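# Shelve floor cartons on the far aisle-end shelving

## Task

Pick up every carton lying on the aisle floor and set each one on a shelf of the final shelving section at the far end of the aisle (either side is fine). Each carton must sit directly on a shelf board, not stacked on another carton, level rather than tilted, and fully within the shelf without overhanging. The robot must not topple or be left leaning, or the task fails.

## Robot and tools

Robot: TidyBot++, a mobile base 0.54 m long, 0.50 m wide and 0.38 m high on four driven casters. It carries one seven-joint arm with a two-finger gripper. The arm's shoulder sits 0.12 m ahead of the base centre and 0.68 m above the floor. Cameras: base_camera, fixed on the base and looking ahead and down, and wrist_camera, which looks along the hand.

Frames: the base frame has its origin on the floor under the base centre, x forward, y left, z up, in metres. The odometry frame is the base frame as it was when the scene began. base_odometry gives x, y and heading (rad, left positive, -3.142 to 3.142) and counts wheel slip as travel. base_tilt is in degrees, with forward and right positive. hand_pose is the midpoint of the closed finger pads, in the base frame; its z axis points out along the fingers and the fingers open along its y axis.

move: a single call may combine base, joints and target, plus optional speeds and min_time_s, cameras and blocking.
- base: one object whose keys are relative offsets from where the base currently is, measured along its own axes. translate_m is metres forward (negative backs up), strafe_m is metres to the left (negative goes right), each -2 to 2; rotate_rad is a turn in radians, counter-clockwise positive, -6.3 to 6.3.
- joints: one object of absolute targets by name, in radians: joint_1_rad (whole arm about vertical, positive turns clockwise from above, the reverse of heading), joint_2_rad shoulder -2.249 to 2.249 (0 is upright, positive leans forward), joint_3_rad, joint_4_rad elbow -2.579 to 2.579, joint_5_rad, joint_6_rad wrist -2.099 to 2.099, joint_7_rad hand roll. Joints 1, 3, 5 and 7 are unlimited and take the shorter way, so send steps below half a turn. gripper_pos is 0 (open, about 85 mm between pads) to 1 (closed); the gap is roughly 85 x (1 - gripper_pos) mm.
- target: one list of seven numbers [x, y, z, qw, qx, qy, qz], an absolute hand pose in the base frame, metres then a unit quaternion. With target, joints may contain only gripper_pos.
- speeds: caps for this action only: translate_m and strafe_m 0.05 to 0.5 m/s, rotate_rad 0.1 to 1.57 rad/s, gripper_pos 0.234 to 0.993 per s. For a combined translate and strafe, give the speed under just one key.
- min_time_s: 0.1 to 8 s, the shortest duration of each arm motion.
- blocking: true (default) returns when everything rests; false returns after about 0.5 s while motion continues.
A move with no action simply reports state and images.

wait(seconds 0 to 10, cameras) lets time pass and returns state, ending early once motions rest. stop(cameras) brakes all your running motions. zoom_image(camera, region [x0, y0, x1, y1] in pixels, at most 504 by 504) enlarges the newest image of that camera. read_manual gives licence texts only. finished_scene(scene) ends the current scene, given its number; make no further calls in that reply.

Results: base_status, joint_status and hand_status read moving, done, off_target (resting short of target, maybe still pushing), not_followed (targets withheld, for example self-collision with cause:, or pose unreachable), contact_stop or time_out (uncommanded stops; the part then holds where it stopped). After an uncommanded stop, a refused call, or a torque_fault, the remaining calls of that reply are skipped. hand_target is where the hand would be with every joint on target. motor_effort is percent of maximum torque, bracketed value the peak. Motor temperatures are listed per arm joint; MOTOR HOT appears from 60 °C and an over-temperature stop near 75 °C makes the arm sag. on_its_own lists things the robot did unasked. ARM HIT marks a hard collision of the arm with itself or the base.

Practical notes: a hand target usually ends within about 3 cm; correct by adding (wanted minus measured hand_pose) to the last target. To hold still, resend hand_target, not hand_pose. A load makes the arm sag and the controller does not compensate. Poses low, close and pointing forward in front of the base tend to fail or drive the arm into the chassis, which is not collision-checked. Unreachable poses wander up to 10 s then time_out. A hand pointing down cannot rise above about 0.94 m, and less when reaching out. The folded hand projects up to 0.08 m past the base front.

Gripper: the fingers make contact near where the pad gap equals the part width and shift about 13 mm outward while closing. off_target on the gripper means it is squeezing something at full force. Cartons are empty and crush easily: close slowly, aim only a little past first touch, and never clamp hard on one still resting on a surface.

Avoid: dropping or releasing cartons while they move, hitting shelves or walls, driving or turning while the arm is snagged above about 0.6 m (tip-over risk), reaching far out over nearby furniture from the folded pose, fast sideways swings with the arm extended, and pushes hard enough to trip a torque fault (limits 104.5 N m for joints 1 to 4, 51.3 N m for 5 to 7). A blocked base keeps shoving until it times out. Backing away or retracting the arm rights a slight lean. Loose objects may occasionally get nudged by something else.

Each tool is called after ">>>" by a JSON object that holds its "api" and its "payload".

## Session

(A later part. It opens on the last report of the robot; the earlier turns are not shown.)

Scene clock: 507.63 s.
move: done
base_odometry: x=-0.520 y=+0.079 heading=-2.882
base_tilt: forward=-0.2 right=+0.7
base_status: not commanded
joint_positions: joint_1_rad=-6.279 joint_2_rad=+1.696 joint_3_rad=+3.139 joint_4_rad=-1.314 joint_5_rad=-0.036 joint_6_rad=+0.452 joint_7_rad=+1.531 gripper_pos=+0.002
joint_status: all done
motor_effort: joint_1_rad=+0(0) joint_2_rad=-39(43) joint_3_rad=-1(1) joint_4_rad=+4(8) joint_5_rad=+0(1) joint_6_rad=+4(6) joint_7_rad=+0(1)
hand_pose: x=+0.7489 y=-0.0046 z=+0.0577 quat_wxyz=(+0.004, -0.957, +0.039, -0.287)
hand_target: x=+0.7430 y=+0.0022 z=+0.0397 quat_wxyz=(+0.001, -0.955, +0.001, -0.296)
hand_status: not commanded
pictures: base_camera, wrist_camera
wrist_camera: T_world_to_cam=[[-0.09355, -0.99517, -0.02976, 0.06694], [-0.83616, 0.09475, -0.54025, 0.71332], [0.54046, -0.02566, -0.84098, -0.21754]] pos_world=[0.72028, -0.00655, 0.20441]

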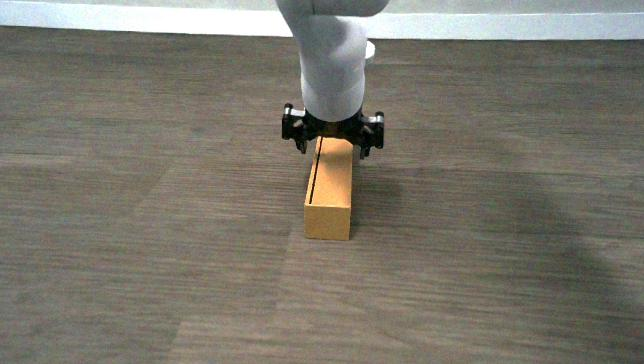

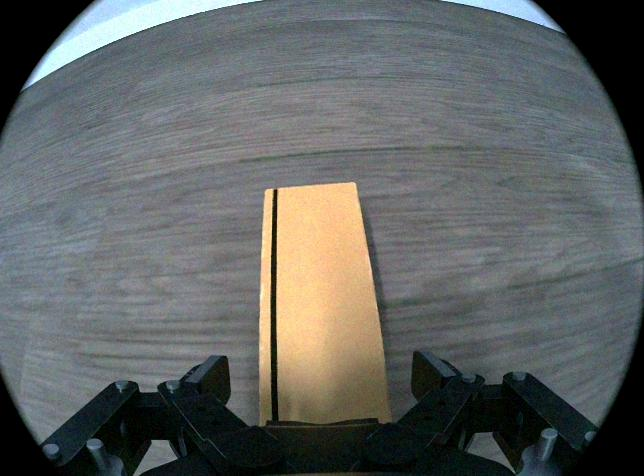

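>>> {"api": "move", "payload": {"joints": {"joint_2_rad": 1.776, "gripper_pos": 0.28}, "min_time_s": 1, "speeds": {"gripper_pos": 0.3}, "cameras": ["wrist_camera"]}}

>>> {"api": "move", "payload": {"joints": {"gripper_pos": 0.335}, "speeds": {"gripper_pos": 0.234}, "cameras": []}}

>>> {"api": "move", "payload": {"joints": {"gripper_pos": 0.35}, "speeds": {"gripper_pos": 0.234}, "cameras": ["wrist_camera"]}}

Scene clock: 512.30 s.
move: done
base_odometry: x=-0.520 y=+0.079 heading=-2.882
base_tilt: forward=-0.1 right=+0.7
base_status: not commanded
joint_positions: joint_1_rad=-6.279 joint_2_rad=+1.723 joint_3_rad=+3.139 joint_4_rad=-1.314 joint_5_rad=-0.036 joint_6_rad=+0.452 joint_7_rad=+1.531 gripper_pos=+0.280
joint_status: all done
motor_effort: joint_1_rad=+0(0) joint_2_rad=-39(40) joint_3_rad=+0(2) joint_4_rad=+4(5) joint_5_rad=+0(1) joint_6_rad=+4(5) joint_7_rad=+0(0)
hand_pose: x=+0.7318 y=-0.0046 z=+0.0409 quat_wxyz=(+0.003, -0.961, +0.039, -0.274)
hand_target: x=+0.7228 y=+0.0022 z=+0.0206 quat_wxyz=(+0.001, -0.960, +0.001, -0.281)
hand_status: not commanded
wrist_camera: T_world_to_cam=[[-0.09436, -0.99516, -0.02735, 0.06535], [-0.85047, 0.09486, -0.51739, 0.69947], [0.51748, -0.02556, -0.85531, -0.205]] pos_world=[0.70714, -0.00655, 0.18835]

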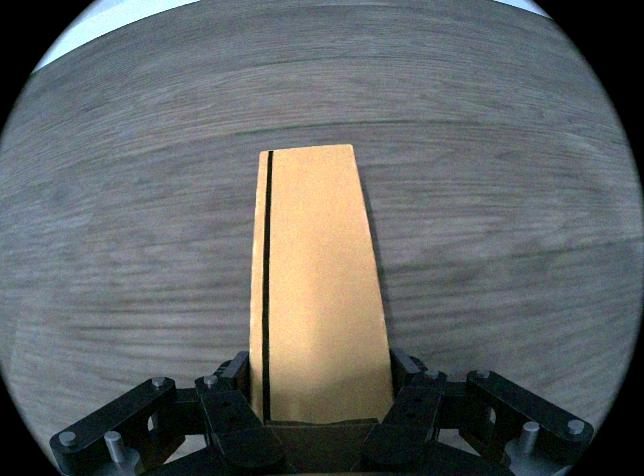

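Scene clock: 513.33 s.
move: done
base_odometry: x=-0.520 y=+0.079 heading=-2.882
base_tilt: forward=-0.2 right=+0.7
base_status: not commanded
joint_positions: joint_1_rad=-6.279 joint_2_rad=+1.723 joint_3_rad=+3.139 joint_4_rad=-1.314 joint_5_rad=-0.036 joint_6_rad=+0.453 joint_7_rad=+1.531 gripper_pos=+0.333
joint_status: all done
motor_effort: joint_1_rad=+0(0) joint_2_rad=-37(39) joint_3_rad=-1(1) joint_4_rad=+4(4) joint_5_rad=+0(1) joint_6_rad=+4(5) joint_7_rad=+0(1)
hand_pose: x=+0.7322 y=-0.0046 z=+0.0411 quat_wxyz=(+0.003, -0.961, +0.039, -0.275)
hand_target: x=+0.7228 y=+0.0022 z=+0.0206 quat_wxyz=(+0.001, -0.960, +0.001, -0.281)
hand_status: not commanded

Scene clock: 514.47 s.
move: done
base_odometry: x=-0.520 y=+0.079 heading=-2.882
base_tilt: forward=-0.2 right=+0.7
base_status: not commanded
joint_positions: joint_1_rad=-6.279 joint_2_rad=+1.723 joint_3_rad=+3.139 joint_4_rad=-1.314 joint_5_rad=-0.036 joint_6_rad=+0.454 joint_7_rad=+1.531 gripper_pos=+0.349
joint_status: all done
motor_effort: joint_1_rad=+0(0) joint_2_rad=-35(38) joint_3_rad=-1(1) joint_4_rad=+4(5) joint_5_rad=+1(1) joint_6_rad=+4(4) joint_7_rad=+0(0)
hand_pose: x=+0.7325 y=-0.0046 z=+0.0413 quat_wxyz=(+0.003, -0.960, +0.039, -0.276)
hand_target: x=+0.7228 y=+0.0022 z=+0.0206 quat_wxyz=(+0.001, -0.960, +0.001, -0.281)
hand_status: not commanded
wrist_camera: T_world_to_cam=[[-0.09424, -0.99517, -0.02748, 0.06534], [-0.84901, 0.09475, -0.51981, 0.69944], [0.5199, -0.02566, -0.85384, -0.20686]] pos_world=[0.70753, -0.00655, 0.18875]

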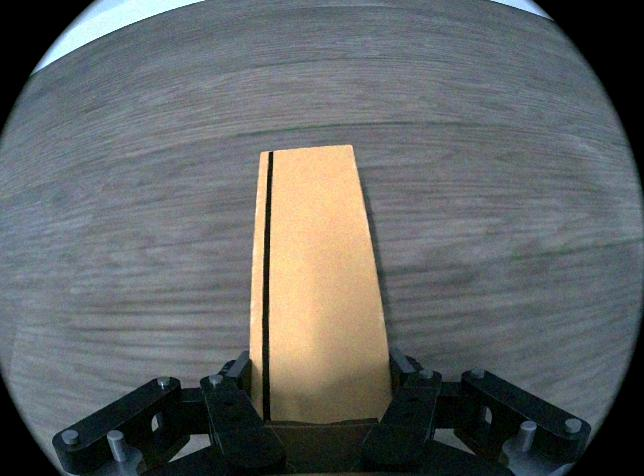

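>>> {"api": "move", "payload": {"joints": {"joint_2_rad": -0.40, "joint_4_rad": -2.24, "joint_6_rad": -0.79}, "min_time_s": 4, "cameras": ["wrist_camera"]}}

>>> {"api": "move", "payload": {"base": {"rotate_rad": -1.570}, "speeds": {"rotate_rad": 1.0}, "cameras": ["base_camera"]}}

Scene clock: 525.93 s.
move: done
base_odometry: x=-0.520 y=+0.079 heading=-2.882
base_tilt: forward=-0.2 right=+0.7
base_status: not commanded
joint_positions: joint_1_rad=-6.279 joint_2_rad=-0.373 joint_3_rad=+3.139 joint_4_rad=-2.216 joint_5_rad=-0.036 joint_6_rad=-0.741 joint_7_rad=+1.531 gripper_pos=+0.349
joint_status: all done
motor_effort: joint_1_rad=+0(0) joint_2_rad=-6(45) joint_3_rad=+0(1) joint_4_rad=+17(17) joint_5_rad=+0(1) joint_6_rad=+4(6) joint_7_rad=+0(1)
hand_pose: x=+0.4334 y=+0.0085 z=+0.7252 quat_wxyz=(+0.020, -0.961, +0.029, -0.275)
hand_target: x=+0.4106 y=+0.0018 z=+0.7143 quat_wxyz=(+0.000, -0.967, +0.000, -0.253)
hand_status: not commanded
wrist_camera: T_world_to_cam=[[-0.06492, -0.99639, -0.05464, 0.07603], [-0.85173, 0.08386, -0.51722, 0.7991], [0.51994, 0.01296, -0.85411, 0.53281]] pos_world=[0.40853, 0.00184, 0.87255]

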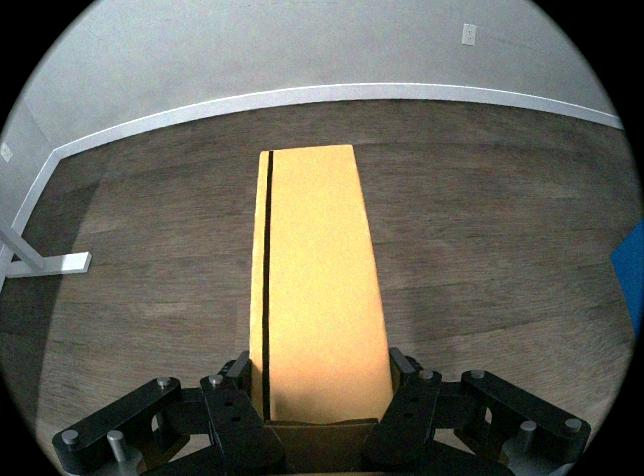

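Scene clock: 528.43 s.
move: done
base_odometry: x=-0.520 y=+0.079 heading=+1.831
base_tilt: forward=-0.2 right=+0.7
base_status: done
joint_positions: joint_1_rad=-6.279 joint_2_rad=-0.373 joint_3_rad=+3.139 joint_4_rad=-2.216 joint_5_rad=-0.036 joint_6_rad=-0.744 joint_7_rad=+1.531 gripper_pos=+0.349
joint_status: not commanded
motor_effort: joint_1_rad=+0(1) joint_2_rad=-5(6) joint_3_rad=+0(2) joint_4_rad=+17(17) joint_5_rad=+0(1) joint_6_rad=+5(5) joint_7_rad=+0(0)
hand_pose: x=+0.4326 y=+0.0086 z=+0.7248 quat_wxyz=(+0.020, -0.961, +0.029, -0.274)
hand_target: x=+0.4106 y=+0.0018 z=+0.7143 quat_wxyz=(+0.000, -0.967, +0.000, -0.253)
hand_status: not commanded

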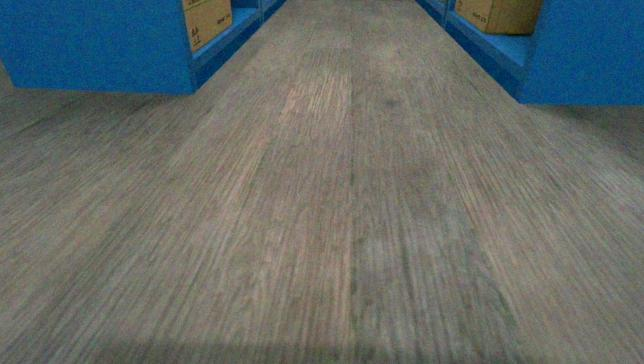

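>>> {"api": "move", "payload": {"base": {"translate_m": 1.95, "strafe_m": 0.018}, "speeds": {"translate_m": 0.45}, "cameras": ["base_camera"]}}

Scene clock: 537.73 s.
move: done
base_odometry: x=-1.039 y=+1.958 heading=+1.831
base_tilt: forward=-0.2 right=+0.7
base_status: done
joint_positions: joint_1_rad=-6.279 joint_2_rad=-0.379 joint_3_rad=+3.139 joint_4_rad=-2.217 joint_5_rad=-0.036 joint_6_rad=-0.747 joint_7_rad=+1.531 gripper_pos=+0.349
joint_status: not commanded
motor_effort: joint_1_rad=+0(1) joint_2_rad=-5(7) joint_3_rad=+0(1) joint_4_rad=+17(17) joint_5_rad=+0(1) joint_6_rad=+5(5) joint_7_rad=+0(1)
hand_pose: x=+0.4308 y=+0.0086 z=+0.7253 quat_wxyz=(+0.020, -0.961, +0.029, -0.274)
hand_target: x=+0.4106 y=+0.0018 z=+0.7143 quat_wxyz=(+0.000, -0.967, +0.000, -0.253)
hand_status: not commanded

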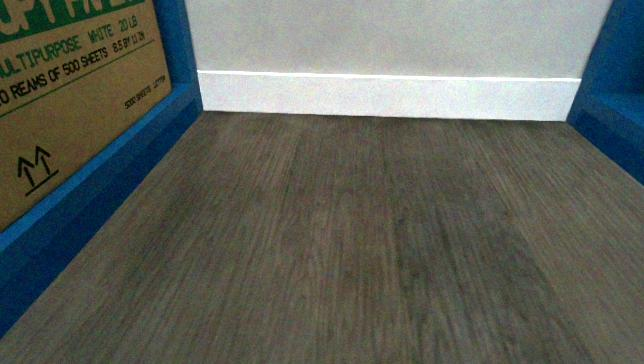

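>>> {"api": "move", "payload": {"base": {"translate_m": 0.171, "strafe_m": -0.013}, "cameras": []}}

>>> {"api": "move", "payload": {"joints": {"joint_1_rad": 1.57}, "min_time_s": 3, "cameras": ["wrist_camera"]}}

Scene clock: 546.57 s.
move: done
base_odometry: x=-1.071 y=+2.127 heading=+1.831
base_tilt: forward=-0.2 right=+0.7
base_status: done
joint_positions: joint_1_rad=-6.279 joint_2_rad=-0.383 joint_3_rad=+3.139 joint_4_rad=-2.219 joint_5_rad=-0.036 joint_6_rad=-0.749 joint_7_rad=+1.531 gripper_pos=+0.349
joint_status: not commanded
motor_effort: joint_1_rad=+0(0) joint_2_rad=-5(9) joint_3_rad=+1(1) joint_4_rad=+17(17) joint_5_rad=+0(1) joint_6_rad=+5(6) joint_7_rad=+0(0)
hand_pose: x=+0.4297 y=+0.0087 z=+0.7256 quat_wxyz=(+0.020, -0.961, +0.029, -0.274)
hand_target: x=+0.4106 y=+0.0018 z=+0.7143 quat_wxyz=(+0.000, -0.967, +0.000, -0.253)
hand_status: not commanded

Scene clock: 549.87 s.
move: done
base_odometry: x=-1.071 y=+2.127 heading=+1.831
base_tilt: forward=-0.2 right=+0.7
base_status: not commanded
joint_positions: joint_1_rad=-4.725 joint_2_rad=-0.383 joint_3_rad=+3.139 joint_4_rad=-2.219 joint_5_rad=-0.036 joint_6_rad=-0.749 joint_7_rad=+1.531 gripper_pos=+0.349
joint_status: all done
motor_effort: joint_1_rad=+0(2) joint_2_rad=-5(6) joint_3_rad=+0(1) joint_4_rad=+17(17) joint_5_rad=+0(1) joint_6_rad=+5(5) joint_7_rad=+0(1)
hand_pose: x=+0.1328 y=-0.3105 z=+0.7256 quat_wxyz=(-0.178, -0.665, +0.694, -0.210)
hand_target: x=+0.1210 y=-0.2916 z=+0.7143 quat_wxyz=(-0.179, -0.685, +0.684, -0.179)
hand_status: not commanded
wrist_camera: T_world_to_cam=[[-0.99736, 0.04791, -0.05462, 0.18676], [0.06928, 0.85359, -0.51633, 0.68609], [0.02188, -0.51875, -0.85465, 0.59498]] pos_world=[0.12571, -0.28593, 0.87295]

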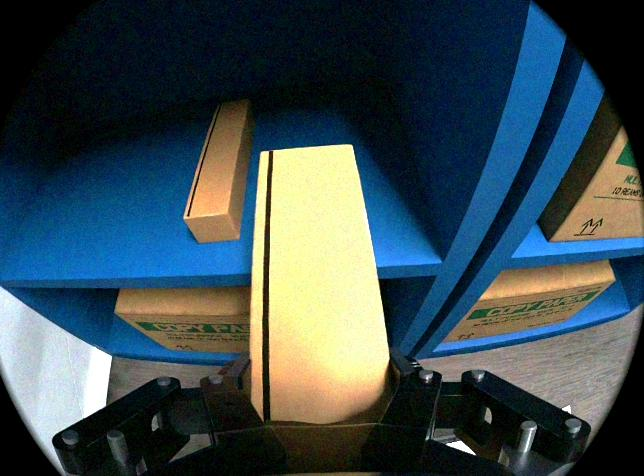

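>>> {"api": "move", "payload": {"joints": {"joint_2_rad": 0.27, "joint_4_rad": -1.915, "joint_6_rad": -0.36}, "min_time_s": 3.5, "cameras": []}}

>>> {"api": "move", "payload": {"joints": {"joint_2_rad": 0.565, "joint_4_rad": -1.625}, "min_time_s": 3, "cameras": ["wrist_camera"]}}

Scene clock: 560.63 s.
move: done
base_odometry: x=-1.071 y=+2.127 heading=+1.831
base_tilt: forward=-0.2 right=+0.7
base_status: not commanded
joint_positions: joint_1_rad=-4.725 joint_2_rad=+0.236 joint_3_rad=+3.139 joint_4_rad=-1.951 joint_5_rad=-0.036 joint_6_rad=-0.407 joint_7_rad=+1.531 gripper_pos=+0.349
joint_status: all done
motor_effort: joint_1_rad=+0(0) joint_2_rad=-23(25) joint_3_rad=-1(1) joint_4_rad=+15(17) joint_5_rad=+0(1) joint_6_rad=+5(5) joint_7_rad=+0(1)
hand_pose: x=+0.1328 y=-0.5168 z=+0.6434 quat_wxyz=(-0.177, -0.662, +0.699, -0.204)
hand_target: x=+0.1216 y=-0.5440 z=+0.6487 quat_wxyz=(-0.207, -0.676, +0.675, -0.208)
hand_status: not commanded

Scene clock: 563.93 s.
move: done
base_odometry: x=-1.071 y=+2.127 heading=+1.831
base_tilt: forward=-0.2 right=+0.7
base_status: not commanded
joint_positions: joint_1_rad=-4.725 joint_2_rad=+0.521 joint_3_rad=+3.139 joint_4_rad=-1.661 joint_5_rad=-0.036 joint_6_rad=-0.405 joint_7_rad=+1.531 gripper_pos=+0.349
joint_status: all done
motor_effort: joint_1_rad=+0(1) joint_2_rad=-32(33) joint_3_rad=+0(1) joint_4_rad=+14(15) joint_5_rad=+0(1) joint_6_rad=+4(5) joint_7_rad=+0(1)
hand_pose: x=+0.1344 y=-0.6305 z=+0.6019 quat_wxyz=(-0.179, -0.661, +0.698, -0.207)
hand_target: x=+0.1218 y=-0.6549 z=+0.5964 quat_wxyz=(-0.206, -0.677, +0.676, -0.207)
hand_status: not commanded
wrist_camera: T_world_to_cam=[[-0.99689, 0.0595, -0.05171, 0.20247], [0.07766, 0.85406, -0.51434, 0.89324], [0.01356, -0.51675, -0.85603, 0.32646]] pos_world=[0.12804, -0.60624, 0.74935]

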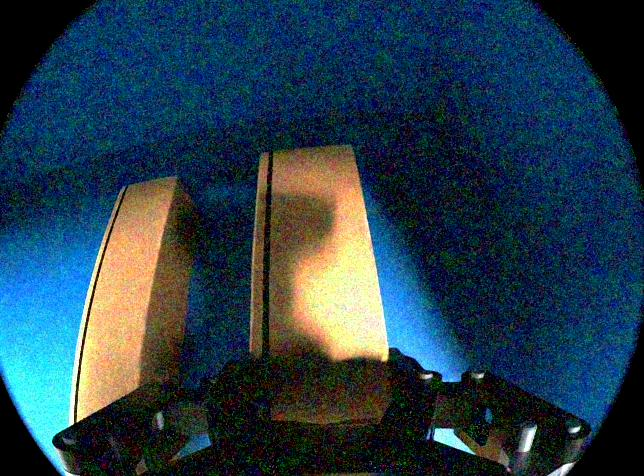

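>>> {"api": "move", "payload": {"joints": {"joint_2_rad": 0.62, "joint_6_rad": -0.305}, "min_time_s": 2, "cameras": []}}

>>> {"api": "move", "payload": {"joints": {"joint_2_rad": 0.633, "joint_6_rad": -0.292}, "min_time_s": 1, "cameras": []}}

>>> {"api": "move", "payload": {"joints": {"joint_2_rad": 0.642, "joint_6_rad": -0.285}, "min_time_s": 1, "cameras": ["wrist_camera"]}}

Scene clock: 572.53 s.
move: done
base_odometry: x=-1.071 y=+2.127 heading=+1.831
base_tilt: forward=-0.2 right=+0.7
base_status: not commanded
joint_positions: joint_1_rad=-4.725 joint_2_rad=+0.572 joint_3_rad=+3.139 joint_4_rad=-1.661 joint_5_rad=-0.036 joint_6_rad=-0.353 joint_7_rad=+1.531 gripper_pos=+0.349
joint_status: all done
motor_effort: joint_1_rad=+0(1) joint_2_rad=-34(34) joint_3_rad=-1(1) joint_4_rad=+14(15) joint_5_rad=+0(1) joint_6_rad=+5(5) joint_7_rad=+0(0)
hand_pose: x=+0.1340 y=-0.6397 z=+0.5777 quat_wxyz=(-0.180, -0.661, +0.699, -0.207)
hand_target: x=+0.1219 y=-0.6636 z=+0.5696 quat_wxyz=(-0.205, -0.677, +0.676, -0.207)
hand_status: not commanded

Scene clock: 573.80 s.
move: done
base_odometry: x=-1.071 y=+2.127 heading=+1.831
base_tilt: forward=-0.2 right=+0.7
base_status: not commanded
joint_positions: joint_1_rad=-4.725 joint_2_rad=+0.581 joint_3_rad=+3.139 joint_4_rad=-1.661 joint_5_rad=-0.036 joint_6_rad=-0.339 joint_7_rad=+1.531 gripper_pos=+0.349
joint_status: all done
motor_effort: joint_1_rad=+0(0) joint_2_rad=-33(35) joint_3_rad=+0(1) joint_4_rad=+13(14) joint_5_rad=+0(1) joint_6_rad=+5(6) joint_7_rad=+0(0)
hand_pose: x=+0.1339 y=-0.6427 z=+0.5749 quat_wxyz=(-0.182, -0.660, +0.698, -0.209)
hand_target: x=+0.1219 y=-0.6655 z=+0.5632 quat_wxyz=(-0.205, -0.677, +0.676, -0.207)
hand_status: not commanded

Scene clock: 575.10 s.
move: done
base_odometry: x=-1.071 y=+2.127 heading=+1.831
base_tilt: forward=-0.2 right=+0.7
base_status: not commanded
joint_positions: joint_1_rad=-4.725 joint_2_rad=+0.584 joint_3_rad=+3.139 joint_4_rad=-1.658 joint_5_rad=-0.036 joint_6_rad=-0.332 joint_7_rad=+1.531 gripper_pos=+0.349
joint_status: all done
motor_effort: joint_1_rad=+0(1) joint_2_rad=-33(34) joint_3_rad=-1(1) joint_4_rad=+13(14) joint_5_rad=+0(0) joint_6_rad=+5(5) joint_7_rad=+0(0)
hand_pose: x=+0.1339 y=-0.6454 z=+0.5747 quat_wxyz=(-0.184, -0.660, +0.697, -0.211)
hand_target: x=+0.1219 y=-0.6662 z=+0.5585 quat_wxyz=(-0.205, -0.677, +0.676, -0.206)
hand_status: not commanded
wrist_camera: T_world_to_cam=[[-0.99681, 0.06107, -0.05131, 0.2021], [0.07896, 0.84702, -0.52566, 0.89385], [0.01136, -0.52804, -0.84915, 0.28452]] pos_world=[0.12765, -0.61921, 0.72183]

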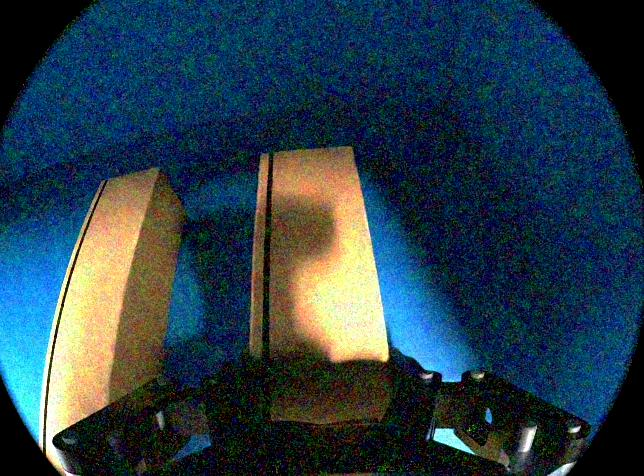

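>>> {"api": "move", "payload": {"joints": {"gripper_pos": 0.28}, "speeds": {"gripper_pos": 0.234}, "cameras": ["wrist_camera"]}}

>>> {"api": "move", "payload": {"joints": {"gripper_pos": 0.05}, "speeds": {"gripper_pos": 0.234}, "cameras": ["wrist_camera"]}}

>>> {"api": "move", "payload": {"joints": {"joint_2_rad": 0.19, "joint_4_rad": -1.99, "joint_6_rad": -0.47}, "min_time_s": 3, "cameras": ["wrist_camera"]}}

Scene clock: 579.03 s.
move: done
base_odometry: x=-1.071 y=+2.127 heading=+1.831
base_tilt: forward=-0.2 right=+0.7
base_status: not commanded
joint_positions: joint_1_rad=-4.725 joint_2_rad=+0.591 joint_3_rad=+3.139 joint_4_rad=-1.658 joint_5_rad=-0.036 joint_6_rad=-0.329 joint_7_rad=+1.531 gripper_pos=+0.281
joint_status: all done
motor_effort: joint_1_rad=+0(0) joint_2_rad=-34(34) joint_3_rad=+0(1) joint_4_rad=+14(14) joint_5_rad=+0(1) joint_6_rad=+4(5) joint_7_rad=+0(0)
hand_pose: x=+0.1338 y=-0.6456 z=+0.5713 quat_wxyz=(-0.183, -0.660, +0.698, -0.210)
hand_target: x=+0.1219 y=-0.6662 z=+0.5585 quat_wxyz=(-0.205, -0.677, +0.676, -0.206)
hand_status: not commanded
wrist_camera: T_world_to_cam=[[-0.99682, 0.06136, -0.05094, 0.20186], [0.07896, 0.84881, -0.52278, 0.89161], [0.01116, -0.52513, -0.85095, 0.28444]] pos_world=[0.12765, -0.61982, 0.71844]

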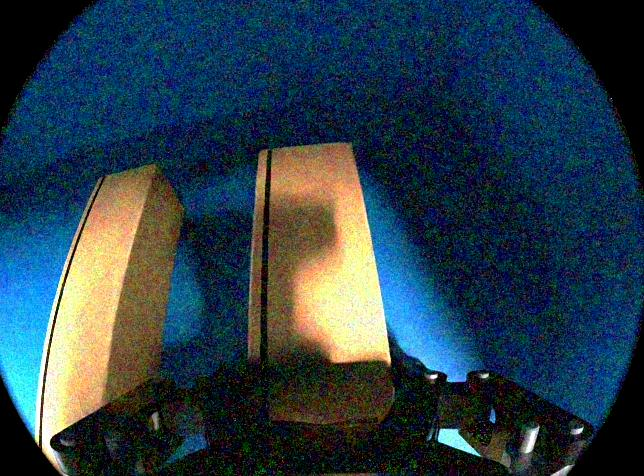

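Scene clock: 580.60 s.
move: done
base_odometry: x=-1.071 y=+2.127 heading=+1.831
base_tilt: forward=-0.2 right=+0.7
base_status: not commanded
joint_positions: joint_1_rad=-4.725 joint_2_rad=+0.591 joint_3_rad=+3.139 joint_4_rad=-1.658 joint_5_rad=-0.036 joint_6_rad=-0.329 joint_7_rad=+1.531 gripper_pos=+0.054
joint_status: all done
motor_effort: joint_1_rad=+0(0) joint_2_rad=-33(34) joint_3_rad=-1(1) joint_4_rad=+14(14) joint_5_rad=+0(1) joint_6_rad=+4(5) joint_7_rad=+0(1)
hand_pose: x=+0.1338 y=-0.6456 z=+0.5711 quat_wxyz=(-0.183, -0.660, +0.698, -0.210)
hand_target: x=+0.1219 y=-0.6662 z=+0.5585 quat_wxyz=(-0.205, -0.677, +0.676, -0.206)
hand_status: not commanded
wrist_camera: T_world_to_cam=[[-0.99682, 0.06137, -0.05092, 0.20185], [0.07895, 0.84895, -0.52254, 0.89148], [0.01116, -0.5249, -0.85109, 0.2846]] pos_world=[0.12765, -0.61982, 0.71834]

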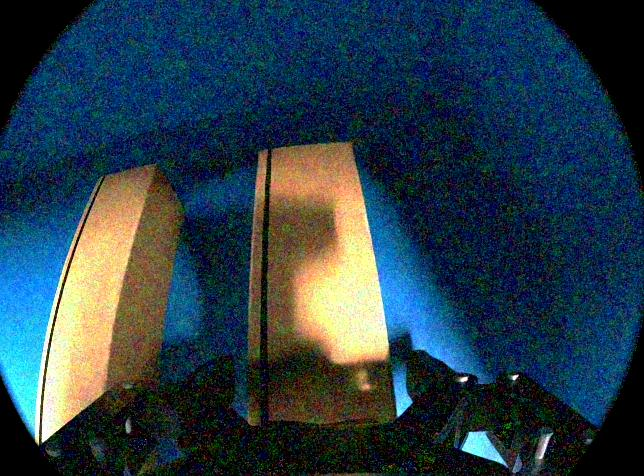

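Scene clock: 583.93 s.
move: done
base_odometry: x=-1.071 y=+2.127 heading=+1.831
base_tilt: forward=-0.2 right=+0.7
base_status: not commanded
joint_positions: joint_1_rad=-4.725 joint_2_rad=+0.233 joint_3_rad=+3.139 joint_4_rad=-1.966 joint_5_rad=-0.036 joint_6_rad=-0.423 joint_7_rad=+1.531 gripper_pos=+0.054
joint_status: all done
motor_effort: joint_1_rad=+0(0) joint_2_rad=-23(35) joint_3_rad=+0(1) joint_4_rad=+14(15) joint_5_rad=+0(1) joint_6_rad=+4(5) joint_7_rad=+0(0)
hand_pose: x=+0.1328 y=-0.5061 z=+0.6364 quat_wxyz=(-0.168, -0.665, +0.701, -0.195)
hand_target: x=+0.1215 y=-0.4842 z=+0.6407 quat_wxyz=(-0.172, -0.686, +0.685, -0.172)
hand_status: not commanded
wrist_camera: T_world_to_cam=[[-0.99699, 0.0604, -0.04869, 0.19377], [0.07646, 0.87142, -0.48455, 0.79476], [0.01317, -0.48681, -0.87341, 0.44649]] pos_world=[0.12654, -0.48691, 0.78451]

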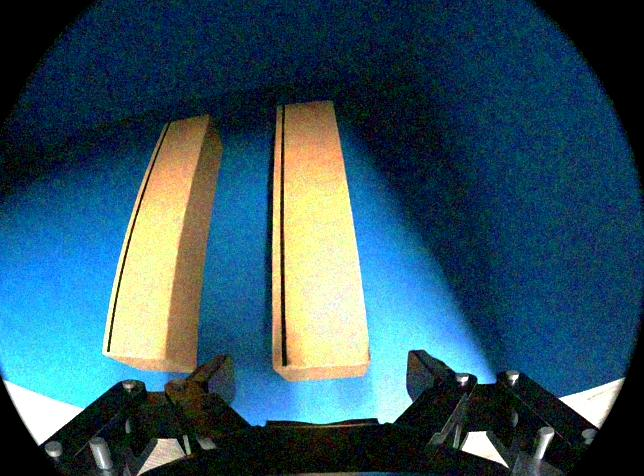

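>>> {"api": "move", "payload": {"joints": {"joint_2_rad": -0.4, "joint_4_rad": -2.5, "joint_6_rad": -0.7}, "min_time_s": 2.5, "cameras": ["wrist_camera"]}}

Scene clock: 588.67 s.
move: done
base_odometry: x=-1.071 y=+2.127 heading=+1.831
base_tilt: forward=-0.2 right=+0.6
base_status: not commanded
joint_positions: joint_1_rad=-4.725 joint_2_rad=-0.375 joint_3_rad=+3.139 joint_4_rad=-2.478 joint_5_rad=-0.036 joint_6_rad=-0.655 joint_7_rad=+1.531 gripper_pos=+0.054
joint_status: all done
motor_effort: joint_1_rad=+0(0) joint_2_rad=-3(24) joint_3_rad=+0(1) joint_4_rad=+14(15) joint_5_rad=+0(1) joint_6_rad=+3(5) joint_7_rad=+0(1)
hand_pose: x=+0.1307 y=-0.2331 z=+0.6253 quat_wxyz=(-0.122, -0.677, +0.711, -0.147)
hand_target: x=+0.1208 y=-0.2118 z=+0.6173 quat_wxyz=(-0.120, -0.697, +0.696, -0.120)
hand_status: not commanded
wrist_camera: T_world_to_cam=[[-0.99737, 0.05965, -0.04128, 0.16985], [0.07057, 0.9295, -0.36202, 0.48936], [0.01678, -0.36398, -0.93126, 0.634]] pos_world=[0.12423, -0.23423, 0.77459]

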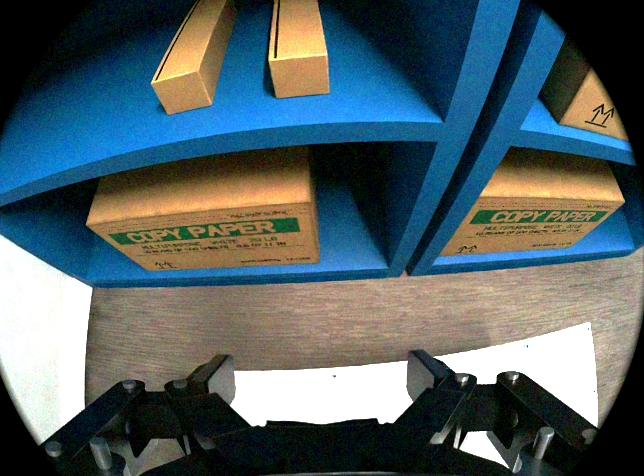

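Both cartons sit flat on the shelf, fully inside. Finishing scene 1.

>>> {"api": "finished_scene", "payload": {"scene": 1}}

The scene is finished: the task was done.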